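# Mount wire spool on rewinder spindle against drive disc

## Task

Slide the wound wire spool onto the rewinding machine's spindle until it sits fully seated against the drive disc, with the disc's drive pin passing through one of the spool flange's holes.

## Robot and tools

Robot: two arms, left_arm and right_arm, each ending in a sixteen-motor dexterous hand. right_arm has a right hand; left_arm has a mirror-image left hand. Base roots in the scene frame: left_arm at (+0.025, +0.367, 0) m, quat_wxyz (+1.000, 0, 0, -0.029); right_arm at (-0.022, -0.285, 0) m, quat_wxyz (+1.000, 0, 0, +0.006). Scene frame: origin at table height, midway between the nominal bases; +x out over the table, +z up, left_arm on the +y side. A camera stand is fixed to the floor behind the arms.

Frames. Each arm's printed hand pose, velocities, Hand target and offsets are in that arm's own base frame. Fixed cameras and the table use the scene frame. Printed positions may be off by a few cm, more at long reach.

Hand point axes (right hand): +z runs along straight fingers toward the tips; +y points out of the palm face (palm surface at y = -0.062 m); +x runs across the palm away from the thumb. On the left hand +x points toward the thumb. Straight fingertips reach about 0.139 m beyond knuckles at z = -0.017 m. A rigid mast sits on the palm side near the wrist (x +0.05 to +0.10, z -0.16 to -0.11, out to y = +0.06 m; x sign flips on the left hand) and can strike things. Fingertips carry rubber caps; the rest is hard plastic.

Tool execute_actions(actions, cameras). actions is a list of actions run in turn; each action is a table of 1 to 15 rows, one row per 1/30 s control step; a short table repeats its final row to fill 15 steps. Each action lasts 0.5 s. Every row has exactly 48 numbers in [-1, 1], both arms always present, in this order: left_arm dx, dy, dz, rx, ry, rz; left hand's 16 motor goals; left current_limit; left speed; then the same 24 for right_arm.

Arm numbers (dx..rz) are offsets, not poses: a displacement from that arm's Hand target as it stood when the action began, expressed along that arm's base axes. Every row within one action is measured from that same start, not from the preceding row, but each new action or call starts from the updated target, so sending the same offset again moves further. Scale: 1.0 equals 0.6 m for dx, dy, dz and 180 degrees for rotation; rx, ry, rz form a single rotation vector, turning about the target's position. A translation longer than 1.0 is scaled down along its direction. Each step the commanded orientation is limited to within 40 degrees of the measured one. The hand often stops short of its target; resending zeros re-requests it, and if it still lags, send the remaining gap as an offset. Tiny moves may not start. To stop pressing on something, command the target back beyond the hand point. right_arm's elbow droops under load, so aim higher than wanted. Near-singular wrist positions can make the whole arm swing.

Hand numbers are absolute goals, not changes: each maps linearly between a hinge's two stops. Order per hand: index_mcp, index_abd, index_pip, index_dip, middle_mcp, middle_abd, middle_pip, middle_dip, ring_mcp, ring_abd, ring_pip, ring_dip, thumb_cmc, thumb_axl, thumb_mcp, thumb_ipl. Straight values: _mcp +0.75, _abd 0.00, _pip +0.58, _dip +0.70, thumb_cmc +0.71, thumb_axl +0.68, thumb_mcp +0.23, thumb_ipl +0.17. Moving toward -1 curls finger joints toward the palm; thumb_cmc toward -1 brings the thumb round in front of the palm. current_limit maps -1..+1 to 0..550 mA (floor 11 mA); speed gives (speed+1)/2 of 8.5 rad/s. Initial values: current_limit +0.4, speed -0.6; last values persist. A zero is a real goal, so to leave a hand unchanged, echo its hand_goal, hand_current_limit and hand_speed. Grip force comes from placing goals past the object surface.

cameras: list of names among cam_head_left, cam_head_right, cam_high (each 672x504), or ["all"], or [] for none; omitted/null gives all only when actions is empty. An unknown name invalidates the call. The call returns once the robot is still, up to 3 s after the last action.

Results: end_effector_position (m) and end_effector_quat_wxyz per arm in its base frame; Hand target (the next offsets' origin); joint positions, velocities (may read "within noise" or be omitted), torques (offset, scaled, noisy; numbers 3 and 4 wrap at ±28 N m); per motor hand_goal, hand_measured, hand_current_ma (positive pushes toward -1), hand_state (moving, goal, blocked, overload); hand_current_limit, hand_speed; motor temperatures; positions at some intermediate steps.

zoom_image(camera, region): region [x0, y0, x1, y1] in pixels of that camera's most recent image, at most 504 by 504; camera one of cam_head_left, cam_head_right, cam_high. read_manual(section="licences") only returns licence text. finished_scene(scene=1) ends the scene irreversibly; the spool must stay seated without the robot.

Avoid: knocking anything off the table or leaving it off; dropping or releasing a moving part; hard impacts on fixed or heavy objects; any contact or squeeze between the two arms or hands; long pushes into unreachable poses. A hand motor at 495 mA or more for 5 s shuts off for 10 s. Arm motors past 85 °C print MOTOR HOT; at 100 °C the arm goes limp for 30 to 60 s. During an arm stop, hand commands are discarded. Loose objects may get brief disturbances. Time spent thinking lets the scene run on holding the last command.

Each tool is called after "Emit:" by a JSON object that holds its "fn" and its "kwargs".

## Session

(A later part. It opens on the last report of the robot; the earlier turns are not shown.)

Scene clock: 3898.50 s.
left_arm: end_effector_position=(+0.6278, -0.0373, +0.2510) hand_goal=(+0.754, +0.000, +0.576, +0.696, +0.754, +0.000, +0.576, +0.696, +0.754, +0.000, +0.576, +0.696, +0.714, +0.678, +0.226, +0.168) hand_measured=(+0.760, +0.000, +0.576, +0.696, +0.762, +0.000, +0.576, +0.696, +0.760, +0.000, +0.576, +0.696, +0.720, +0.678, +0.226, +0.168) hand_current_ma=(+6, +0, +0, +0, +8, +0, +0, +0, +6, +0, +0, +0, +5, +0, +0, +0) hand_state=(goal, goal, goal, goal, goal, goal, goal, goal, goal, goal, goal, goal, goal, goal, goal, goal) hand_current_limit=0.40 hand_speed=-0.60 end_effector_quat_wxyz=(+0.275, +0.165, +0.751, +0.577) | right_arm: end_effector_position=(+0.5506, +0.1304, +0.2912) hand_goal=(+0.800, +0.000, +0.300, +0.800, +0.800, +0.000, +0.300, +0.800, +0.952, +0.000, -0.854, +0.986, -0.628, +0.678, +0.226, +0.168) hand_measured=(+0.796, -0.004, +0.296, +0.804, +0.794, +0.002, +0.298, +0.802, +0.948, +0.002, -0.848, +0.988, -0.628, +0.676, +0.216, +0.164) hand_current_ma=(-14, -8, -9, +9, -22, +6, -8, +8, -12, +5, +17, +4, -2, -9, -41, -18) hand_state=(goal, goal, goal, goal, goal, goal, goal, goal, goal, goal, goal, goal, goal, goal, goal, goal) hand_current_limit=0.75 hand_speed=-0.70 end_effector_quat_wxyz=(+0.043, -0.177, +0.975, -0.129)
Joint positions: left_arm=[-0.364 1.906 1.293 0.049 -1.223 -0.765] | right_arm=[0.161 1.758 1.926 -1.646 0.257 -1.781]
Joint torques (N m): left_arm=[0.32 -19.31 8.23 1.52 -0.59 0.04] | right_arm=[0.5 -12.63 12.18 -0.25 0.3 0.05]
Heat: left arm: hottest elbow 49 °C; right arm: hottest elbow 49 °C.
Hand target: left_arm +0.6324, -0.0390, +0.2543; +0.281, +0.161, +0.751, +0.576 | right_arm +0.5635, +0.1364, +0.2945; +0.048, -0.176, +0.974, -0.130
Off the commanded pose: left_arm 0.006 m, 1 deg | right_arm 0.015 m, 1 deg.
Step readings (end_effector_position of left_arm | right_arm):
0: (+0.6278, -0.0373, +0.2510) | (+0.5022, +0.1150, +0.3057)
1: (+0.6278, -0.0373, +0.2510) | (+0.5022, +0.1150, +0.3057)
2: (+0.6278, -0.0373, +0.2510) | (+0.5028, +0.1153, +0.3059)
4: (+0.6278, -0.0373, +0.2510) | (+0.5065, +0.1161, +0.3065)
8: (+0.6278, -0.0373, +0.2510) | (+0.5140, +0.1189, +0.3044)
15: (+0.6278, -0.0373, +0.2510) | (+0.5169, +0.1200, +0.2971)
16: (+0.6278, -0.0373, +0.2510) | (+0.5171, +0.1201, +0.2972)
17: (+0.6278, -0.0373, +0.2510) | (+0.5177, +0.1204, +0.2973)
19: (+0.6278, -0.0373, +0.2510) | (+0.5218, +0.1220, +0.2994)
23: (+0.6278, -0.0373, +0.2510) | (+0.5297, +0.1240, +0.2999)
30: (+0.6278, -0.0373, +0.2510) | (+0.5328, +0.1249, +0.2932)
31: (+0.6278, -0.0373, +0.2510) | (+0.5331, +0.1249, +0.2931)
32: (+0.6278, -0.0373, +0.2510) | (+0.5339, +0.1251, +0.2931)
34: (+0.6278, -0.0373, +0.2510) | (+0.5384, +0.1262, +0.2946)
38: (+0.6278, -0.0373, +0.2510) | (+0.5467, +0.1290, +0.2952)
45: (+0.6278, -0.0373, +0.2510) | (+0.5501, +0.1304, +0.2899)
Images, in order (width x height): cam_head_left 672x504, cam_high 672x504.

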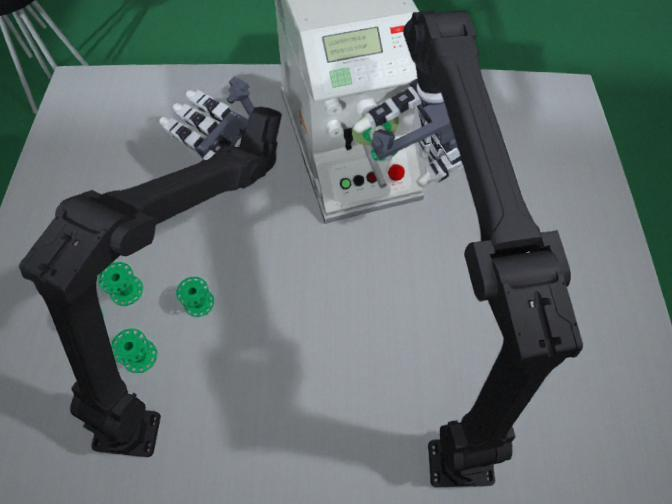

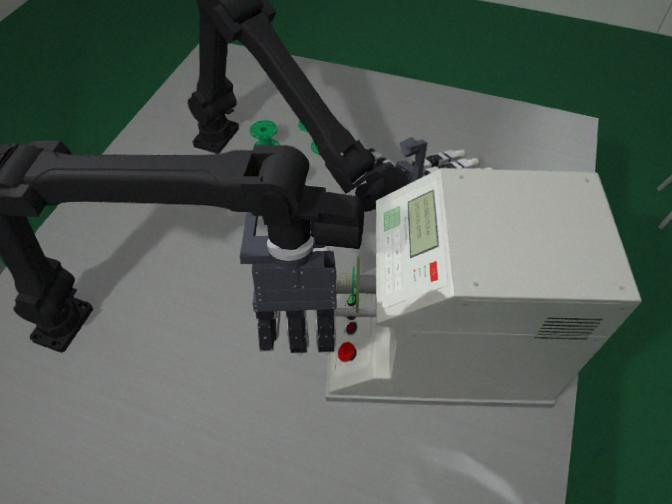

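Emit:
{"fn": "execute_actions", "kwargs": {"actions": [[[0,0,0,0,0,0,0.754,0,0.576,0.696,0.754,0,0.576,0.696,0.754,0,0.576,0.696,0.714,0.678,0.226,0.168,0.4,-0.6,0.0225,0.0075,-0.02,0,0,0,0.80,0,0.30,0.80,0.80,0,0.30,0.80,0.952,0,-0.854,0.986,-0.629,0.678,0.226,0.168,0.75,-0.7]],[[0,0,0,0,0,0,0.754,0,0.576,0.696,0.754,0,0.576,0.696,0.754,0,0.576,0.696,0.714,0.678,0.226,0.168,0.4,-0.6,0.0225,0.0075,-0.02,0,0,0,0.80,0,0.30,0.80,0.80,0,0.30,0.80,0.952,0,-0.854,0.986,-0.629,0.678,0.226,0.168,0.75,-0.7]]], "cameras": ["cam_head_left","cam_high"]}}

Emit:
{"fn": "zoom_image", "kwargs": {"camera": "cam_head_left", "region": [340, 90, 450, 200]}}

Emit:
{"fn": "zoom_image", "kwargs": {"camera": "cam_high", "region": [260, 230, 380, 350]}}

Scene clock: 3911.30 s.
left_arm: end_effector_position=(+0.6278, -0.0373, +0.2510) hand_goal=(+0.754, +0.000, +0.576, +0.696, +0.754, +0.000, +0.576, +0.696, +0.754, +0.000, +0.576, +0.696, +0.714, +0.678, +0.226, +0.168) hand_measured=(+0.760, +0.000, +0.576, +0.696, +0.762, +0.000, +0.576, +0.696, +0.760, +0.000, +0.576, +0.696, +0.720, +0.678, +0.226, +0.168) hand_current_ma=(+6, +0, +0, +0, +8, +0, +0, +0, +6, +0, +0, +0, +5, +0, +0, +0) hand_state=(goal, goal, goal, goal, goal, goal, goal, goal, goal, goal, goal, goal, goal, goal, goal, goal) hand_current_limit=0.40 hand_speed=-0.60 end_effector_quat_wxyz=(+0.275, +0.165, +0.751, +0.577) | right_arm: end_effector_position=(+0.5736, +0.1383, +0.2680) hand_goal=(+0.800, +0.000, +0.300, +0.800, +0.800, +0.000, +0.300, +0.800, +0.952, +0.000, -0.854, +0.986, -0.628, +0.678, +0.226, +0.168) hand_measured=(+0.796, -0.004, +0.296, +0.804, +0.794, +0.002, +0.298, +0.802, +0.948, +0.002, -0.848, +0.988, -0.628, +0.676, +0.216, +0.164) hand_current_ma=(-14, -8, -9, +9, -22, +6, -8, +8, -12, +5, +17, +4, -2, -9, -41, -18) hand_state=(goal, goal, goal, goal, goal, goal, goal, goal, goal, goal, goal, goal, goal, goal, goal, goal) hand_current_limit=0.75 hand_speed=-0.70 end_effector_quat_wxyz=(+0.035, -0.178, +0.975, -0.129)
Joint positions: left_arm=[-0.364 1.906 1.293 0.049 -1.223 -0.765] | right_arm=[0.168 1.832 1.969 -1.632 0.258 -1.774]
Joint torques (N m): left_arm=[0.44 -19.31 8.31 1.58 -0.58 0.03] | right_arm=[0.5 -13.86 12.18 0.27 0.3 0.05]
Heat: left arm: hottest elbow 49 °C; right arm: hottest elbow 49 °C.
Hand target: left_arm +0.6324, -0.0390, +0.2543; +0.281, +0.161, +0.751, +0.576 | right_arm +0.5906, +0.1452, +0.2706; +0.048, -0.176, +0.974, -0.130
Off the commanded pose: left_arm 0.006 m, 1 deg | right_arm 0.018 m, 2 deg.
Step readings (end_effector_position of left_arm | right_arm):
0: (+0.6278, -0.0373, +0.2510) | (+0.5506, +0.1304, +0.2912)
1: (+0.6278, -0.0373, +0.2510) | (+0.5506, +0.1304, +0.2912)
2: (+0.6278, -0.0373, +0.2510) | (+0.5508, +0.1307, +0.2911)
4: (+0.6278, -0.0373, +0.2510) | (+0.5528, +0.1316, +0.2907)
8: (+0.6278, -0.0373, +0.2510) | (+0.5570, +0.1334, +0.2860)
15: (+0.6278, -0.0373, +0.2510) | (+0.5595, +0.1338, +0.2770)
16: (+0.6278, -0.0373, +0.2510) | (+0.5596, +0.1338, +0.2768)
17: (+0.6278, -0.0373, +0.2510) | (+0.5601, +0.1339, +0.2768)
19: (+0.6278, -0.0373, +0.2510) | (+0.5632, +0.1346, +0.2774)
23: (+0.6278, -0.0373, +0.2510) | (+0.5700, +0.1370, +0.2752)
30: (+0.6278, -0.0373, +0.2510) | (+0.5727, +0.1382, +0.2668)
Images, in order (width x height): cam_head_left 672x504, cam_high 672x504.

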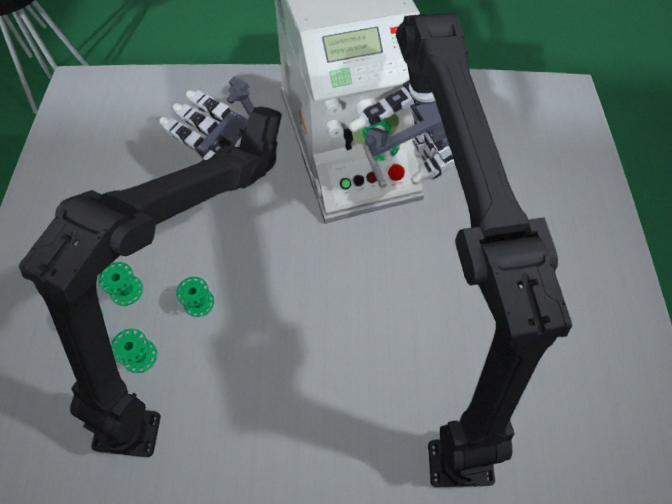

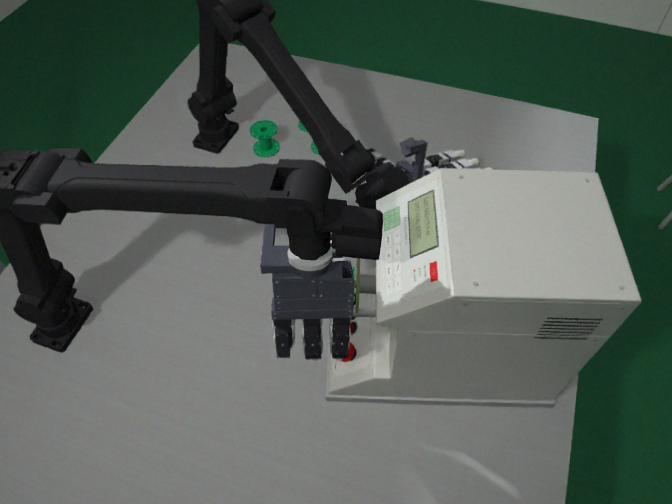

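Scaled by 4.582 from the camera's 672x504 image, which has a finer 960x720 frame.

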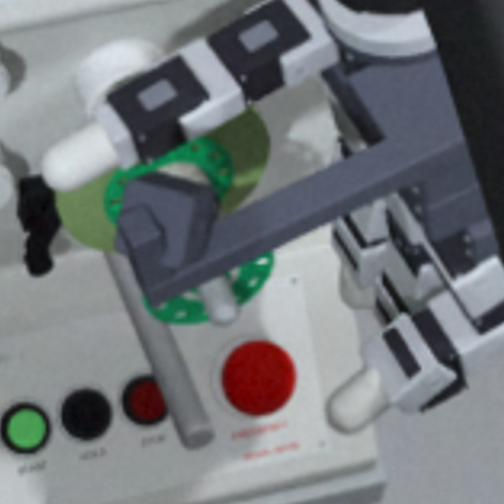

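Scaled by 4.200 from the camera's 672x504 image, which has a finer 960x720 frame.

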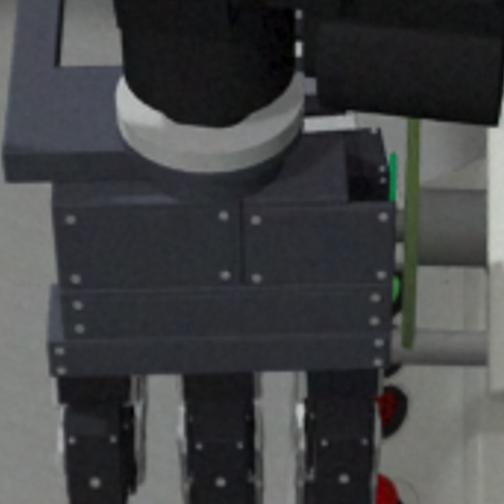

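Emit:
{"fn": "execute_actions", "kwargs": {"actions": [[[0,0,0,0,0,0,0.754,0,0.576,0.696,0.754,0,0.576,0.696,0.754,0,0.576,0.696,0.714,0.678,0.226,0.168,0.4,-0.6,0.01,0.0035,-0.012,0,0,0,0.80,0,0.30,0.80,0.80,0,0.30,0.80,0.952,0,-0.854,0.986,-0.629,0.678,0.226,0.168,0.75,-0.7]],[[0,0,0,0,0,0,0.754,0,0.576,0.696,0.754,0,0.576,0.696,0.754,0,0.576,0.696,0.714,0.678,0.226,0.168,0.4,-0.6,0,0,0,0,0,0,0.72,0,-0.75,0.98,0.80,0,0.30,0.80,0.952,0,-0.854,0.986,-0.629,0.678,0.226,0.168,0.75,-0.7]]], "cameras": ["cam_head_left","cam_head_right","cam_high"]}}

Emit:
{"fn": "zoom_image", "kwargs": {"camera": "cam_head_left", "region": [340, 90, 450, 200]}}

Emit:
{"fn": "zoom_image", "kwargs": {"camera": "cam_head_right", "region": [340, 90, 450, 200]}}

Scene clock: 3926.10 s.
left_arm: end_effector_position=(+0.6278, -0.0373, +0.2510) hand_goal=(+0.754, +0.000, +0.576, +0.696, +0.754, +0.000, +0.576, +0.696, +0.754, +0.000, +0.576, +0.696, +0.714, +0.678, +0.226, +0.168) hand_measured=(+0.760, +0.000, +0.576, +0.696, +0.762, +0.000, +0.576, +0.696, +0.760, +0.000, +0.576, +0.696, +0.720, +0.678, +0.226, +0.168) hand_current_ma=(+6, +0, +0, +0, +8, +0, +0, +0, +6, +0, +0, +0, +5, +0, +0, +0) hand_state=(goal, goal, goal, goal, goal, goal, goal, goal, goal, goal, goal, goal, goal, goal, goal, goal) hand_current_limit=0.40 hand_speed=-0.60 end_effector_quat_wxyz=(+0.275, +0.165, +0.751, +0.577) | right_arm: end_effector_position=(+0.5783, +0.1401, +0.2617) hand_goal=(+0.720, +0.000, -0.750, +0.980, +0.800, +0.000, +0.300, +0.800, +0.952, +0.000, -0.854, +0.986, -0.628, +0.678, +0.226, +0.168) hand_measured=(+0.720, -0.004, -0.742, +0.978, +0.794, +0.002, +0.298, +0.802, +0.948, +0.002, -0.848, +0.988, -0.628, +0.676, +0.216, +0.164) hand_current_ma=(+0, -8, +24, -8, -22, +6, -8, +8, -12, +5, +17, +4, -2, -9, -41, -18) hand_state=(goal, goal, goal, goal, goal, goal, goal, goal, goal, goal, goal, goal, goal, goal, goal, goal) hand_current_limit=0.75 hand_speed=-0.70 end_effector_quat_wxyz=(+0.035, -0.178, +0.975, -0.129)
Joint positions: left_arm=[-0.364 1.906 1.293 0.049 -1.223 -0.765] | right_arm=[0.17 1.846 1.973 -1.624 0.258 -1.772]
Joint torques (N m): left_arm=[0.32 -19.66 8.24 1.46 -0.58 0.03] | right_arm=[0.5 -13.74 12.33 0.32 0.26 0.04]
Heat: left arm: hottest elbow 49 °C; right arm: hottest elbow 52 °C.
Hand target: left_arm +0.6324, -0.0390, +0.2543; +0.281, +0.161, +0.751, +0.576 | right_arm +0.5965, +0.1474, +0.2634; +0.048, -0.176, +0.974, -0.130
Off the commanded pose: left_arm 0.006 m, 1 deg | right_arm 0.020 m, 2 deg.
Step readings (end_effector_position of left_arm | right_arm):
0: (+0.6278, -0.0373, +0.2510) | (+0.5736, +0.1383, +0.2680)
1: (+0.6278, -0.0373, +0.2510) | (+0.5736, +0.1383, +0.2680)
2: (+0.6278, -0.0373, +0.2510) | (+0.5737, +0.1386, +0.2680)
4: (+0.6278, -0.0373, +0.2510) | (+0.5743, +0.1389, +0.2676)
8: (+0.6278, -0.0373, +0.2510) | (+0.5770, +0.1398, +0.2657)
15: (+0.6278, -0.0373, +0.2510) | (+0.5783, +0.1402, +0.2617)
16: (+0.6278, -0.0373, +0.2510) | (+0.5783, +0.1402, +0.2617)
17: (+0.6278, -0.0373, +0.2510) | (+0.5783, +0.1401, +0.2617)
19: (+0.6278, -0.0373, +0.2510) | (+0.5783, +0.1401, +0.2617)
23: (+0.6278, -0.0373, +0.2510) | (+0.5783, +0.1401, +0.2617)
30: (+0.6278, -0.0373, +0.2510) | (+0.5783, +0.1401, +0.2617)

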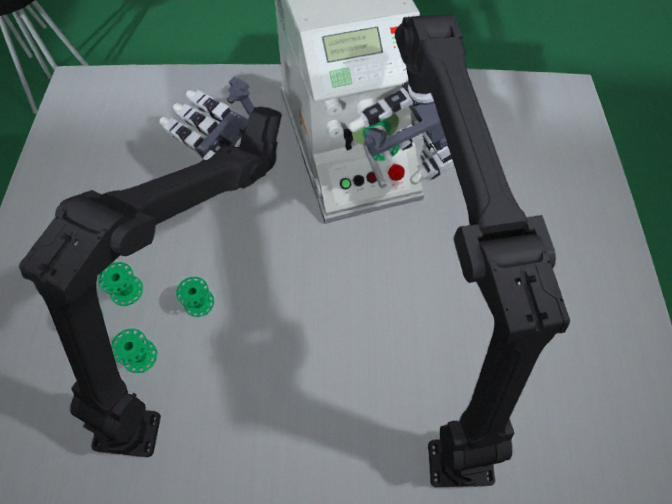

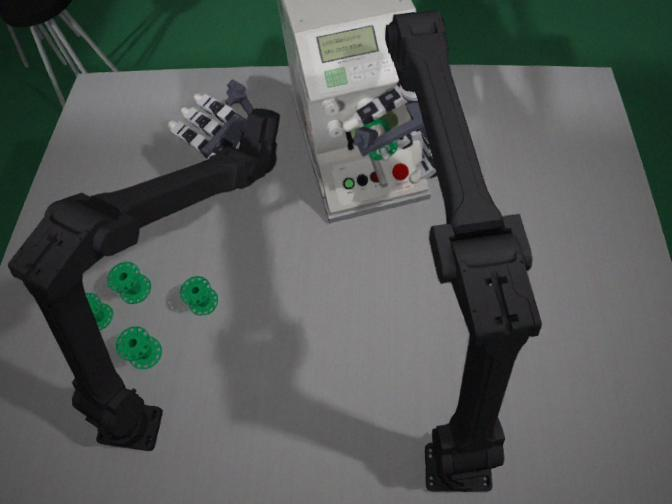

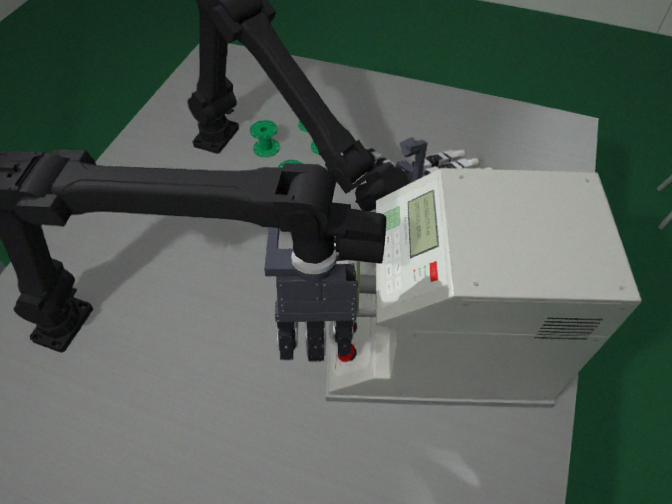

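Scaled by 4.582 from the camera's 672x504 image, which has a finer 960x720 frame.

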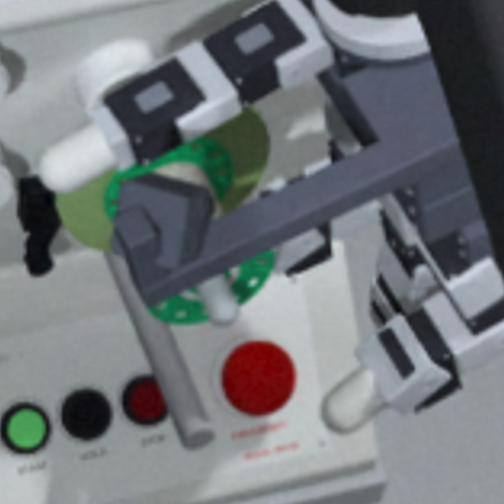

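Scaled by 4.582 from the camera's 672x504 image, which has a finer 960x720 frame.

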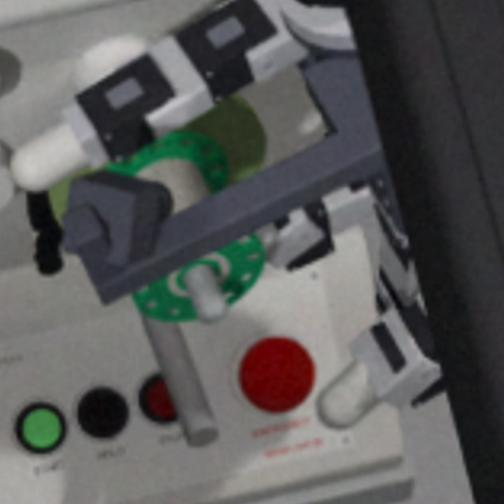

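Emit:
{"fn": "execute_actions", "kwargs": {"actions": [[[0,0,0,0,0,0,0.754,0,0.576,0.696,0.754,0,0.576,0.696,0.754,0,0.576,0.696,0.714,0.678,0.226,0.168,0.4,-0.6,0,0,0,0,0,0,0.68,0,-0.86,0.98,0.80,0,0.30,0.80,0.952,0,-0.854,0.986,-0.629,0.678,-0.10,0.05,0.75,-0.75]],[[0,0,0,0,0,0,0.754,0,0.576,0.696,0.754,0,0.576,0.696,0.754,0,0.576,0.696,0.714,0.678,0.226,0.168,0.4,-0.6,0,0,0,0,0,0,0.58,0,-0.88,0.98,0.80,0,0.30,0.80,0.952,0,-0.854,0.986,-0.629,0.678,-0.22,0.02,0.75,-0.85]]], "cameras": ["cam_head_left","cam_head_right","cam_high"]}}

Emit:
{"fn": "zoom_image", "kwargs": {"camera": "cam_head_left", "region": [340, 90, 450, 200]}}

Emit:
{"fn": "zoom_image", "kwargs": {"camera": "cam_head_right", "region": [340, 90, 450, 200]}}

Scene clock: 3945.87 s.
left_arm: end_effector_position=(+0.6278, -0.0373, +0.2510) hand_goal=(+0.754, +0.000, +0.576, +0.696, +0.754, +0.000, +0.576, +0.696, +0.754, +0.000, +0.576, +0.696, +0.714, +0.678, +0.226, +0.168) hand_measured=(+0.760, +0.000, +0.576, +0.696, +0.762, +0.000, +0.576, +0.696, +0.760, +0.000, +0.576, +0.696, +0.720, +0.678, +0.226, +0.168) hand_current_ma=(+6, +0, +0, +0, +8, +0, +0, +0, +6, +0, +0, +0, +5, +0, +0, +0) hand_state=(goal, goal, goal, goal, goal, goal, goal, goal, goal, goal, goal, goal, goal, goal, goal, goal) hand_current_limit=0.40 hand_speed=-0.60 end_effector_quat_wxyz=(+0.275, +0.165, +0.751, +0.577) | right_arm: end_effector_position=(+0.5792, +0.1392, +0.2591) hand_goal=(+0.580, +0.000, -0.880, +0.980, +0.800, +0.000, +0.300, +0.800, +0.952, +0.000, -0.854, +0.986, -0.628, +0.678, -0.220, +0.020) hand_measured=(+0.630, -0.004, -0.860, +0.990, +0.794, +0.002, +0.298, +0.802, +0.948, +0.002, -0.848, +0.988, -0.630, +0.676, -0.186, +0.026) hand_current_ma=(+218, -8, +73, +34, -22, +6, -8, +8, -12, +5, +17, +4, -3, -9, +168, +30) hand_state=(blocked, goal, blocked, goal, goal, goal, goal, goal, goal, goal, goal, goal, goal, goal, blocked, goal) hand_current_limit=0.75 hand_speed=-0.85 end_effector_quat_wxyz=(+0.033, -0.178, +0.975, -0.132)
Joint positions: left_arm=[-0.364 1.906 1.293 0.049 -1.223 -0.765] | right_arm=[0.17 1.85 1.973 -1.624 0.264 -1.771]
Joint torques (N m): left_arm=[0.32 -19.37 8.23 1.55 -0.58 0.04] | right_arm=[0.5 -14.21 12.34 0.29 0.1 0.03]
Motor temperatures (°C): left_arm=[30 40 49 28 30 26] | right_arm=[28 35 55 27 29 25]
Heat: left arm: hottest elbow 49 °C; right arm: hottest elbow 55 °C.
Hand target: left_arm +0.6324, -0.0390, +0.2543; +0.281, +0.161, +0.751, +0.576 | right_arm +0.5965, +0.1474, +0.2635; +0.048, -0.176, +0.974, -0.130
Off the commanded pose: left_arm 0.006 m, 1 deg | right_arm 0.020 m, 2 deg.
Step readings (end_effector_position of left_arm | right_arm):
0: (+0.6278, -0.0373, +0.2510) | (+0.5783, +0.1401, +0.2617)
1: (+0.6278, -0.0373, +0.2510) | (+0.5784, +0.1401, +0.2617)
2: (+0.6278, -0.0373, +0.2510) | (+0.5784, +0.1401, +0.2617)
4: (+0.6278, -0.0373, +0.2510) | (+0.5784, +0.1401, +0.2617)
8: (+0.6278, -0.0373, +0.2510) | (+0.5784, +0.1401, +0.2617)
15: (+0.6278, -0.0373, +0.2510) | (+0.5784, +0.1401, +0.2617)
16: (+0.6278, -0.0373, +0.2510) | (+0.5784, +0.1401, +0.2617)
17: (+0.6278, -0.0373, +0.2510) | (+0.5784, +0.1400, +0.2617)
19: (+0.6278, -0.0373, +0.2510) | (+0.5785, +0.1397, +0.2614)
23: (+0.6278, -0.0373, +0.2510) | (+0.5791, +0.1392, +0.2591)
30: (+0.6278, -0.0373, +0.2510) | (+0.5792, +0.1392, +0.2591)

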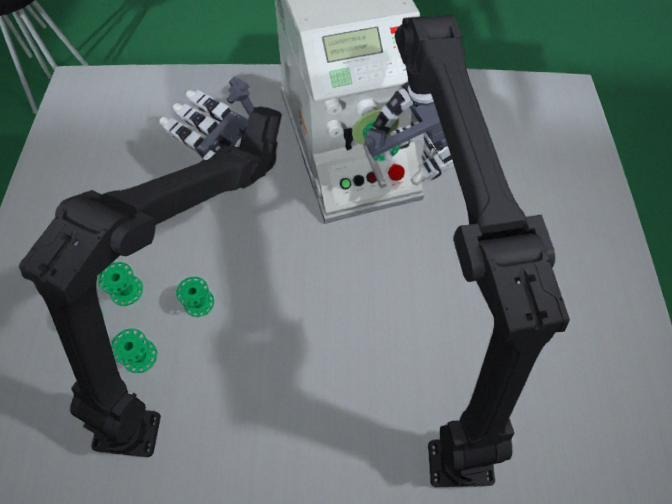

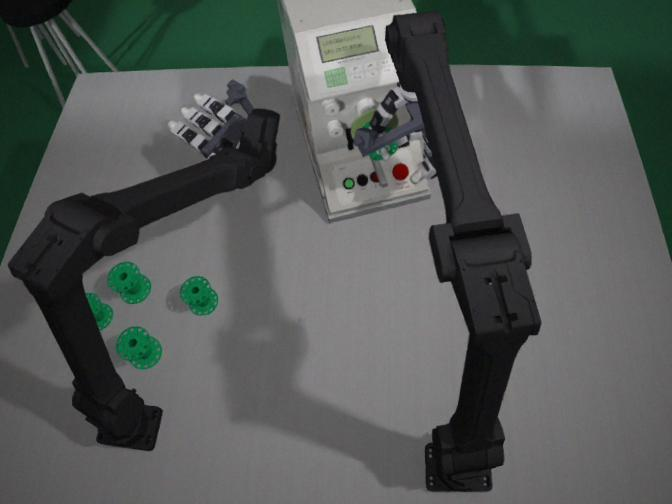

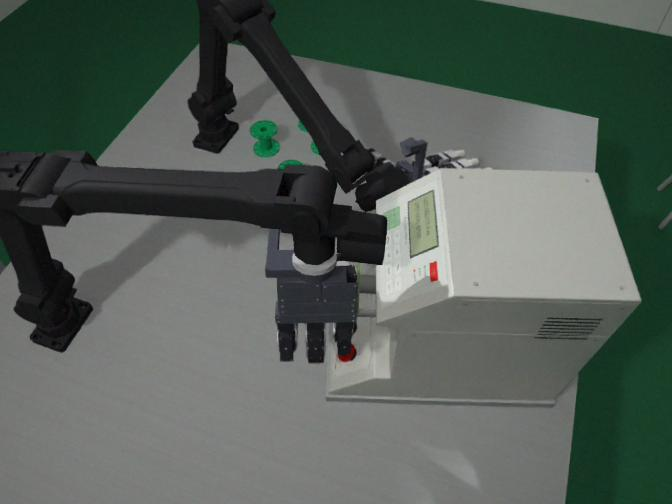

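Scaled by 4.582 from the camera's 672x504 image, which has a finer 960x720 frame.

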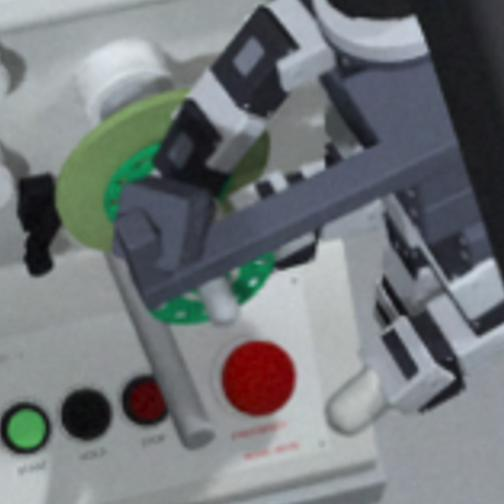

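Scaled by 4.582 from the camera's 672x504 image, which has a finer 960x720 frame.

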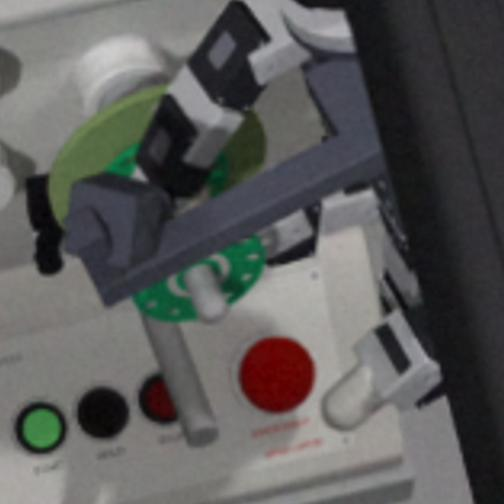

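Emit:
{"fn": "execute_actions", "kwargs": {"actions": [[[0,0,0,0,0,0,0.754,0,0.576,0.696,0.754,0,0.576,0.696,0.754,0,0.576,0.696,0.714,0.678,0.226,0.168,0.4,-0.6,0.01,0.0035,0.003,0,0,0,0.56,0,-0.88,0.98,0.80,0,0.30,0.80,0.952,0,-0.854,0.986,-0.629,0.678,-0.24,0.01,0.75,-0.85]]], "cameras": ["cam_head_left","cam_head_right","cam_high"]}}

Emit:
{"fn": "zoom_image", "kwargs": {"camera": "cam_head_left", "region": [350, 100, 410, 170]}}

Emit:
{"fn": "zoom_image", "kwargs": {"camera": "cam_high", "region": [330, 240, 380, 330]}}

Scene clock: 3958.40 s.
left_arm: end_effector_position=(+0.6278, -0.0373, +0.2510) hand_goal=(+0.754, +0.000, +0.576, +0.696, +0.754, +0.000, +0.576, +0.696, +0.754, +0.000, +0.576, +0.696, +0.714, +0.678, +0.226, +0.168) hand_measured=(+0.760, +0.000, +0.576, +0.696, +0.762, +0.000, +0.576, +0.696, +0.760, +0.000, +0.576, +0.696, +0.720, +0.678, +0.226, +0.168) hand_current_ma=(+6, +0, +0, +0, +8, +0, +0, +0, +6, +0, +0, +0, +5, +0, +0, +0) hand_state=(goal, goal, goal, goal, goal, goal, goal, goal, goal, goal, goal, goal, goal, goal, goal, goal) hand_current_limit=0.40 hand_speed=-0.60 end_effector_quat_wxyz=(+0.275, +0.165, +0.751, +0.577) | right_arm: end_effector_position=(+0.5812, +0.1396, +0.2600) hand_goal=(+0.560, +0.000, -0.880, +0.980, +0.800, +0.000, +0.300, +0.800, +0.952, +0.000, -0.854, +0.986, -0.628, +0.678, -0.240, +0.010) hand_measured=(+0.630, -0.004, -0.854, +0.994, +0.794, +0.002, +0.298, +0.802, +0.948, +0.002, -0.848, +0.988, -0.636, +0.670, -0.194, +0.026) hand_current_ma=(+314, -8, +96, +49, -22, +6, -8, +8, -12, +5, +17, +4, -30, -30, +245, +82) hand_state=(blocked, goal, blocked, goal, goal, goal, goal, goal, goal, goal, goal, goal, goal, goal, blocked, goal) hand_current_limit=0.75 hand_speed=-0.85 end_effector_quat_wxyz=(+0.029, -0.181, +0.974, -0.132)
Joint positions: left_arm=[-0.364 1.906 1.293 0.049 -1.223 -0.765] | right_arm=[0.17 1.863 1.995 -1.638 0.264 -1.777]
Joint torques (N m): left_arm=[0.67 -19.66 8.27 1.48 -0.57 0.02] | right_arm=[0.67 -13.8 13.22 0.31 0.09 0.11]
Motor temperatures (°C): left_arm=[30 40 49 28 30 26] | right_arm=[28 35 56 27 29 25]
Heat: left arm: hottest elbow 49 °C; right arm: hottest elbow 56 °C.
Hand target: left_arm +0.6324, -0.0390, +0.2543; +0.281, +0.161, +0.751, +0.576 | right_arm +0.6025, +0.1495, +0.2652; +0.048, -0.176, +0.974, -0.130
Off the commanded pose: left_arm 0.006 m, 1 deg | right_arm 0.024 m, 2 deg.
Step readings (end_effector_position of left_arm | right_arm):
0: (+0.6278, -0.0373, +0.2510) | (+0.5792, +0.1392, +0.2591)
1: (+0.6278, -0.0373, +0.2510) | (+0.5792, +0.1392, +0.2593)
2: (+0.6278, -0.0373, +0.2510) | (+0.5796, +0.1393, +0.2597)
4: (+0.6278, -0.0373, +0.2510) | (+0.5802, +0.1394, +0.2601)
8: (+0.6278, -0.0373, +0.2510) | (+0.5811, +0.1396, +0.2599)
15: (+0.6278, -0.0373, +0.2510) | (+0.5813, +0.1396, +0.2599)

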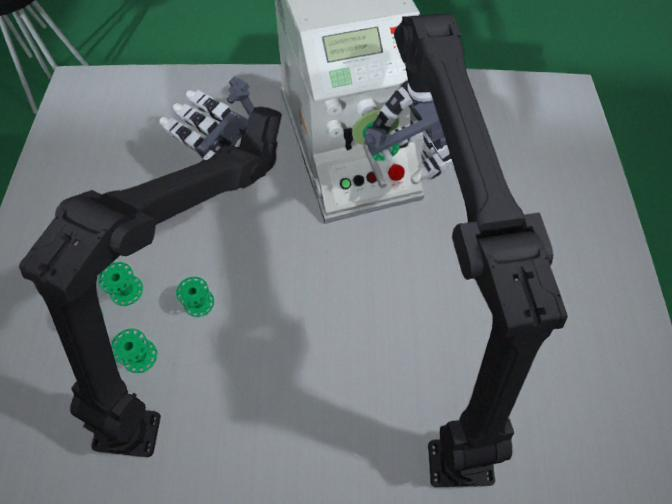

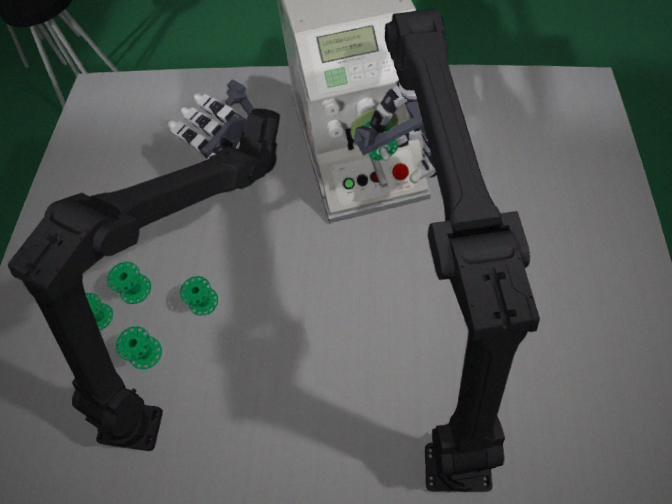

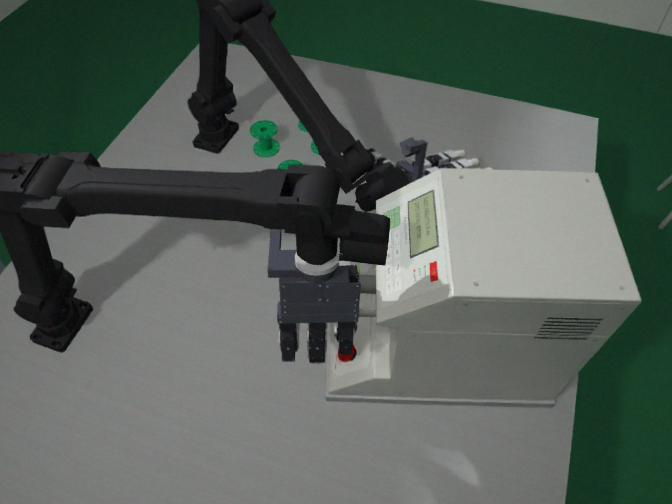

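Scaled by 7.200 from the camera's 672x504 image, which has a finer 960x720 frame.

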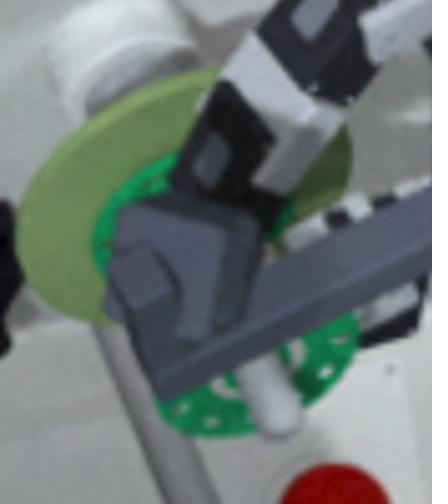

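Scaled by 5.600 from the camera's 672x504 image, which has a finer 960x720 frame.

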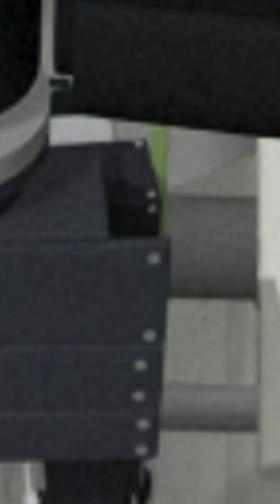

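Emit:
{"fn": "execute_actions", "kwargs": {"actions": [[[0,0,0,0,0,0,0.754,0,0.576,0.696,0.754,0,0.576,0.696,0.754,0,0.576,0.696,0.714,0.678,0.226,0.168,0.4,-0.6,0,0,0.002,-0.0264,-0.0085,0,0.56,0,-0.88,0.98,0.80,0,0.30,0.80,0.952,0,-0.854,0.986,-0.629,0.678,-0.24,0.01,0.75,-0.85]]], "cameras": ["cam_head_left","cam_head_right"]}}

Emit:
{"fn": "zoom_image", "kwargs": {"camera": "cam_head_left", "region": [350, 100, 410, 170]}}

Scene clock: 3967.57 s.
left_arm: end_effector_position=(+0.6278, -0.0373, +0.2510) hand_goal=(+0.754, +0.000, +0.576, +0.696, +0.754, +0.000, +0.576, +0.696, +0.754, +0.000, +0.576, +0.696, +0.714, +0.678, +0.226, +0.168) hand_measured=(+0.760, +0.000, +0.576, +0.696, +0.762, +0.000, +0.576, +0.696, +0.760, +0.000, +0.576, +0.696, +0.720, +0.678, +0.226, +0.168) hand_current_ma=(+6, +0, +0, +0, +8, +0, +0, +0, +6, +0, +0, +0, +5, +0, +0, +0) hand_state=(goal, goal, goal, goal, goal, goal, goal, goal, goal, goal, goal, goal, goal, goal, goal, goal) hand_current_limit=0.40 hand_speed=-0.60 end_effector_quat_wxyz=(+0.275, +0.165, +0.751, +0.577) | right_arm: end_effector_position=(+0.5832, +0.1401, +0.2608) hand_goal=(+0.560, +0.000, -0.880, +0.980, +0.800, +0.000, +0.300, +0.800, +0.952, +0.000, -0.854, +0.986, -0.628, +0.678, -0.240, +0.010) hand_measured=(+0.622, -0.004, -0.848, +0.996, +0.794, +0.002, +0.298, +0.802, +0.948, +0.002, -0.848, +0.988, -0.636, +0.670, -0.194, +0.032) hand_current_ma=(+273, -9, +120, +57, -22, +6, -8, +8, -12, +5, +17, +4, -24, -29, +245, +107) hand_state=(blocked, goal, blocked, goal, goal, goal, goal, goal, goal, goal, goal, goal, goal, goal, blocked, blocked) hand_current_limit=0.75 hand_speed=-0.85 end_effector_quat_wxyz=(+0.035, -0.182, +0.967, -0.173)
Joint positions: left_arm=[-0.364 1.906 1.293 0.049 -1.223 -0.765] | right_arm=[0.198 1.863 2.003 -1.641 0.348 -1.757]
Joint torques (N m): left_arm=[0.09 -19.31 8.24 1.54 -0.58 0.06] | right_arm=[0.62 -14.21 12.79 0.32 0.34 0.11]
Motor temperatures (°C): left_arm=[30 40 49 28 30 26] | right_arm=[28 34 57 27 29 25]
Heat: left arm: hottest elbow 49 °C; right arm: hottest elbow 57 °C.
Hand target: left_arm +0.6324, -0.0390, +0.2543; +0.281, +0.161, +0.751, +0.576 | right_arm +0.6026, +0.1495, +0.2664; +0.054, -0.177, +0.967, -0.173
Off the commanded pose: left_arm 0.006 m, 1 deg | right_arm 0.022 m, 2 deg.
Step readings (end_effector_position of left_arm | right_arm):
0: (+0.6278, -0.0373, +0.2510) | (+0.5812, +0.1396, +0.2600)
1: (+0.6278, -0.0373, +0.2510) | (+0.5813, +0.1393, +0.2599)
2: (+0.6278, -0.0373, +0.2510) | (+0.5813, +0.1389, +0.2596)
4: (+0.6278, -0.0373, +0.2510) | (+0.5816, +0.1389, +0.2595)
8: (+0.6278, -0.0373, +0.2510) | (+0.5818, +0.1395, +0.2603)
15: (+0.6278, -0.0373, +0.2510) | (+0.5830, +0.1399, +0.2608)
Images, in order (width x height): cam_head_left 672x504, cam_head_right 672x504.

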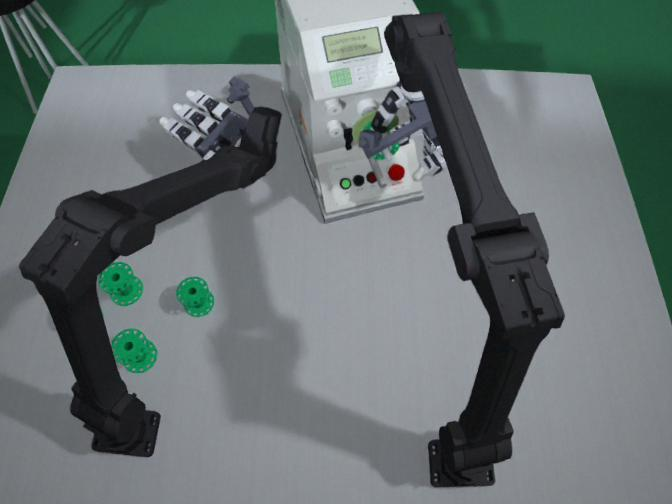

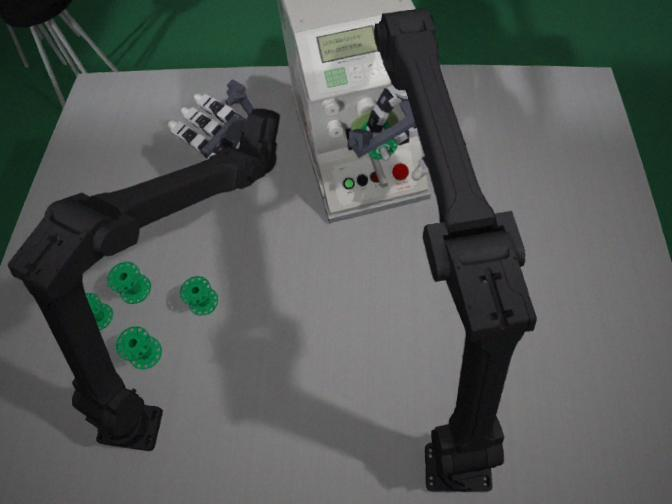

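Scaled by 7.200 from the camera's 672x504 image, which has a finer 960x720 frame.

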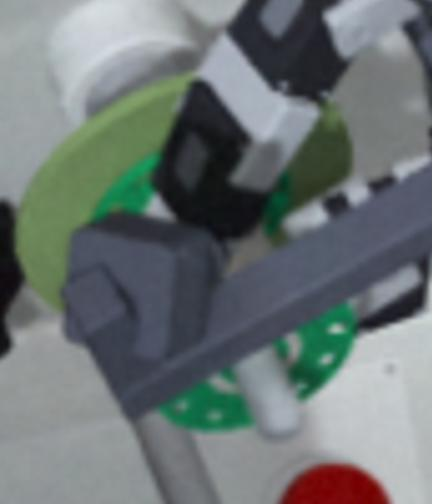

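Emit:
{"fn": "execute_actions", "kwargs": {"actions": [[[0,0,0,0,0,0,0.754,0,0.576,0.696,0.754,0,0.576,0.696,0.754,0,0.576,0.696,0.714,0.678,0.226,0.168,0.4,-0.6,0.008,0.0028,0.002,0,0,0,0.56,0,-0.88,0.98,0.80,0,0.30,0.80,0.952,0,-0.854,0.986,-0.629,0.678,-0.24,0.01,0.75,-0.85]]], "cameras": ["cam_head_left","cam_head_right"]}}

Emit:
{"fn": "zoom_image", "kwargs": {"camera": "cam_head_left", "region": [350, 100, 410, 170]}}

Emit:
{"fn": "zoom_image", "kwargs": {"camera": "cam_head_right", "region": [350, 100, 410, 170]}}

Scene clock: 3979.13 s.
left_arm: end_effector_position=(+0.6278, -0.0373, +0.2510) hand_goal=(+0.754, +0.000, +0.576, +0.696, +0.754, +0.000, +0.576, +0.696, +0.754, +0.000, +0.576, +0.696, +0.714, +0.678, +0.226, +0.168) hand_measured=(+0.760, +0.000, +0.576, +0.696, +0.762, +0.000, +0.576, +0.696, +0.760, +0.000, +0.576, +0.696, +0.720, +0.678, +0.226, +0.168) hand_current_ma=(+6, +0, +0, +0, +8, +0, +0, +0, +6, +0, +0, +0, +5, +0, +0, +0) hand_state=(goal, goal, goal, goal, goal, goal, goal, goal, goal, goal, goal, goal, goal, goal, goal, goal) hand_current_limit=0.40 hand_speed=-0.60 end_effector_quat_wxyz=(+0.275, +0.165, +0.751, +0.577) | right_arm: end_effector_position=(+0.5851, +0.1406, +0.2614) hand_goal=(+0.560, +0.000, -0.880, +0.980, +0.800, +0.000, +0.300, +0.800, +0.952, +0.000, -0.854, +0.986, -0.628, +0.678, -0.240, +0.010) hand_measured=(+0.622, -0.004, -0.848, +0.998, +0.794, +0.002, +0.298, +0.802, +0.948, +0.002, -0.848, +0.988, -0.636, +0.670, -0.194, +0.032) hand_current_ma=(+273, -9, +124, +62, -22, +6, -8, +8, -12, +5, +17, +4, -28, -29, +242, +107) hand_state=(blocked, goal, blocked, goal, goal, goal, goal, goal, goal, goal, goal, goal, goal, goal, blocked, blocked) hand_current_limit=0.75 hand_speed=-0.85 end_effector_quat_wxyz=(+0.032, -0.183, +0.967, -0.174)
Joint positions: left_arm=[-0.364 1.906 1.293 0.049 -1.223 -0.765] | right_arm=[0.199 1.875 2.023 -1.655 0.35 -1.758]
Joint torques (N m): left_arm=[0.21 -19.43 8.27 1.58 -0.59 0.02] | right_arm=[0.62 -13.98 13.37 0.4 0.29 0.13]
Motor temperatures (°C): left_arm=[30 40 49 28 30 26] | right_arm=[28 34 57 27 29 25]
Heat: left arm: hottest elbow 49 °C; right arm: hottest elbow 57 °C.
Hand target: left_arm +0.6324, -0.0390, +0.2543; +0.281, +0.161, +0.751, +0.576 | right_arm +0.6074, +0.1511, +0.2677; +0.054, -0.176, +0.967, -0.173
Off the commanded pose: left_arm 0.006 m, 1 deg | right_arm 0.025 m, 3 deg.
Step readings (end_effector_position of left_arm | right_arm):
0: (+0.6278, -0.0373, +0.2510) | (+0.5833, +0.1401, +0.2608)
1: (+0.6278, -0.0373, +0.2510) | (+0.5834, +0.1401, +0.2609)
2: (+0.6278, -0.0373, +0.2510) | (+0.5837, +0.1402, +0.2612)
4: (+0.6278, -0.0373, +0.2510) | (+0.5848, +0.1407, +0.2611)
8: (+0.6278, -0.0373, +0.2510) | (+0.5850, +0.1406, +0.2612)
15: (+0.6278, -0.0373, +0.2510) | (+0.5850, +0.1406, +0.2613)
Images, in order (width x height): cam_head_left 672x504, cam_head_right 672x504.

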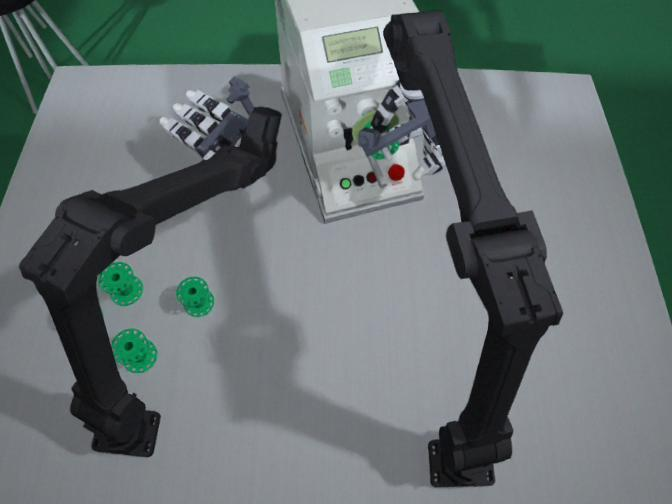

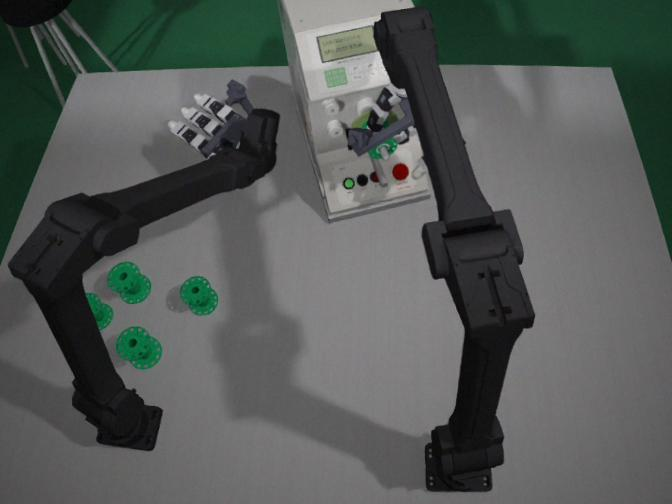

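Scaled by 7.200 from the camera's 672x504 image, which has a finer 960x720 frame.

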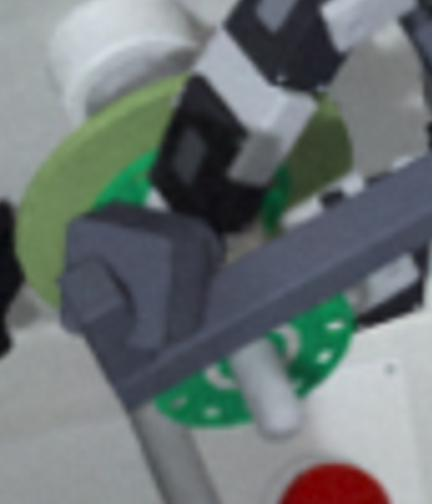

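Scaled by 7.200 from the camera's 672x504 image, which has a finer 960x720 frame.

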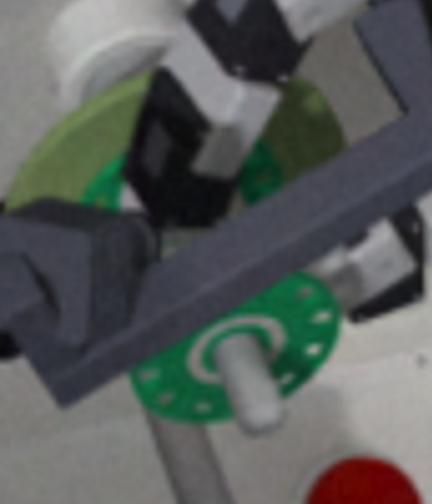

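Emit:
{"fn": "execute_actions", "kwargs": {"actions": [[[0,0,0,0,0,0,0.754,0,0.576,0.696,0.754,0,0.576,0.696,0.754,0,0.576,0.696,0.714,0.678,0.226,0.168,0.4,-0.6,0.007,0.0023,0.001,0,0,0,0.56,0,-0.88,0.98,0.80,0,0.30,0.80,0.952,0,-0.854,0.986,-0.629,0.678,-0.24,0.01,0.75,-0.85]],[[0,0,0,0,0,0,0.754,0,0.576,0.696,0.754,0,0.576,0.696,0.754,0,0.576,0.696,0.714,0.678,0.226,0.168,0.4,-0.6,0,0,0,0.011,0.0035,0,0.56,0,-0.88,0.98,0.80,0,0.30,0.80,0.952,0,-0.854,0.986,-0.629,0.678,-0.24,0.01,0.75,-0.85]]], "cameras": ["cam_head_left","cam_head_right","cam_high"]}}

Emit:
{"fn": "zoom_image", "kwargs": {"camera": "cam_head_left", "region": [350, 100, 410, 170]}}

Emit:
{"fn": "zoom_image", "kwargs": {"camera": "cam_head_right", "region": [350, 100, 410, 170]}}

Scene clock: 3993.60 s.
left_arm: end_effector_position=(+0.6278, -0.0373, +0.2510) hand_goal=(+0.754, +0.000, +0.576, +0.696, +0.754, +0.000, +0.576, +0.696, +0.754, +0.000, +0.576, +0.696, +0.714, +0.678, +0.226, +0.168) hand_measured=(+0.760, +0.000, +0.576, +0.696, +0.762, +0.000, +0.576, +0.696, +0.760, +0.000, +0.576, +0.696, +0.720, +0.678, +0.226, +0.168) hand_current_ma=(+6, +0, +0, +0, +8, +0, +0, +0, +6, +0, +0, +0, +5, +0, +0, +0) hand_state=(goal, goal, goal, goal, goal, goal, goal, goal, goal, goal, goal, goal, goal, goal, goal, goal) hand_current_limit=0.40 hand_speed=-0.60 end_effector_quat_wxyz=(+0.275, +0.165, +0.751, +0.577) | right_arm: end_effector_position=(+0.5852, +0.1419, +0.2618) hand_goal=(+0.560, +0.000, -0.880, +0.980, +0.800, +0.000, +0.300, +0.800, +0.952, +0.000, -0.854, +0.986, -0.628, +0.678, -0.240, +0.010) hand_measured=(+0.622, -0.004, -0.848, +0.998, +0.794, +0.002, +0.298, +0.802, +0.948, +0.002, -0.848, +0.988, -0.636, +0.670, -0.196, +0.032) hand_current_ma=(+273, -8, +124, +63, -22, +6, -8, +8, -12, +5, +17, +4, -29, -29, +232, +107) hand_state=(blocked, goal, blocked, goal, goal, goal, goal, goal, goal, goal, goal, goal, goal, goal, blocked, blocked) hand_current_limit=0.75 hand_speed=-0.85 end_effector_quat_wxyz=(+0.025, -0.187, +0.968, -0.163)
Joint positions: left_arm=[-0.364 1.906 1.293 0.049 -1.223 -0.765] | right_arm=[0.194 1.888 2.043 -1.673 0.328 -1.768]
Joint torques (N m): left_arm=[0.56 -19.19 8.32 1.54 -0.58 0.05] | right_arm=[0.09 -13.92 13.67 0.68 -0.27 0.16]
Motor temperatures (°C): left_arm=[30 40 49 28 30 26] | right_arm=[28 36 57 27 29 25]
Heat: left arm: hottest elbow 49 °C; right arm: hottest elbow 57 °C.
Hand target: left_arm +0.6324, -0.0390, +0.2543; +0.281, +0.161, +0.751, +0.576 | right_arm +0.6115, +0.1524, +0.2683; +0.052, -0.176, +0.971, -0.155
Off the commanded pose: left_arm 0.006 m, 1 deg | right_arm 0.029 m, 3 deg.
Step readings (end_effector_position of left_arm | right_arm):
0: (+0.6278, -0.0373, +0.2510) | (+0.5850, +0.1406, +0.2614)
1: (+0.6278, -0.0373, +0.2510) | (+0.5850, +0.1406, +0.2614)
2: (+0.6278, -0.0373, +0.2510) | (+0.5851, +0.1406, +0.2614)
4: (+0.6278, -0.0373, +0.2510) | (+0.5853, +0.1406, +0.2615)
8: (+0.6278, -0.0373, +0.2510) | (+0.5854, +0.1405, +0.2615)
15: (+0.6278, -0.0373, +0.2510) | (+0.5854, +0.1405, +0.2616)
16: (+0.6278, -0.0373, +0.2510) | (+0.5854, +0.1405, +0.2616)
17: (+0.6278, -0.0373, +0.2510) | (+0.5853, +0.1410, +0.2616)
19: (+0.6278, -0.0373, +0.2510) | (+0.5851, +0.1423, +0.2619)
23: (+0.6278, -0.0373, +0.2510) | (+0.5851, +0.1421, +0.2617)
30: (+0.6278, -0.0373, +0.2510) | (+0.5851, +0.1420, +0.2616)

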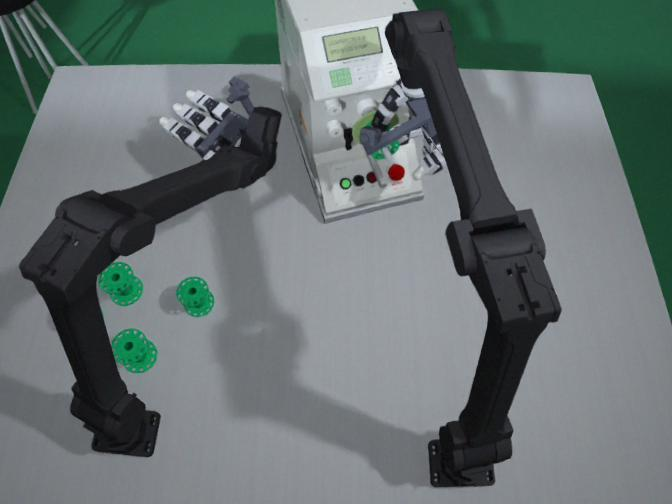

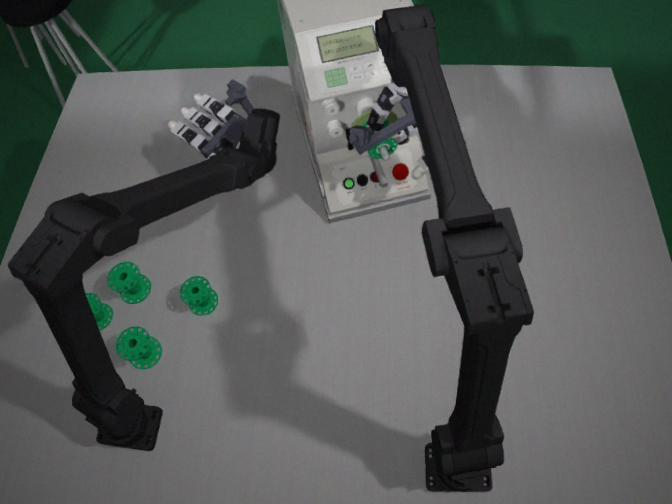

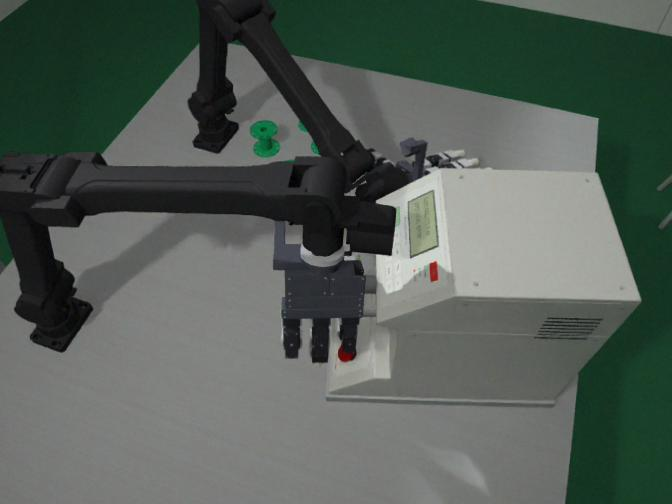

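Scaled by 7.200 from the camera's 672x504 image, which has a finer 960x720 frame.

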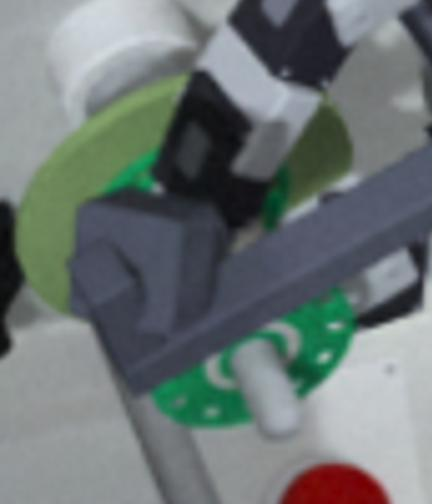

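Scaled by 7.200 from the camera's 672x504 image, which has a finer 960x720 frame.

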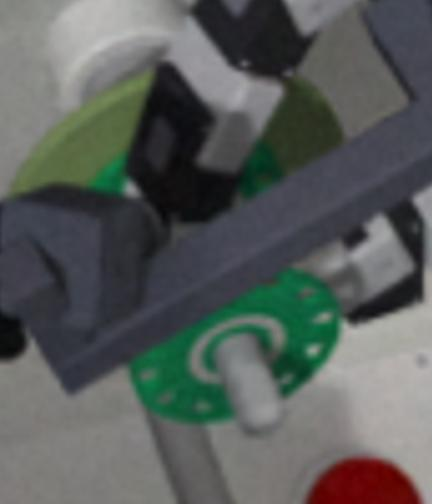

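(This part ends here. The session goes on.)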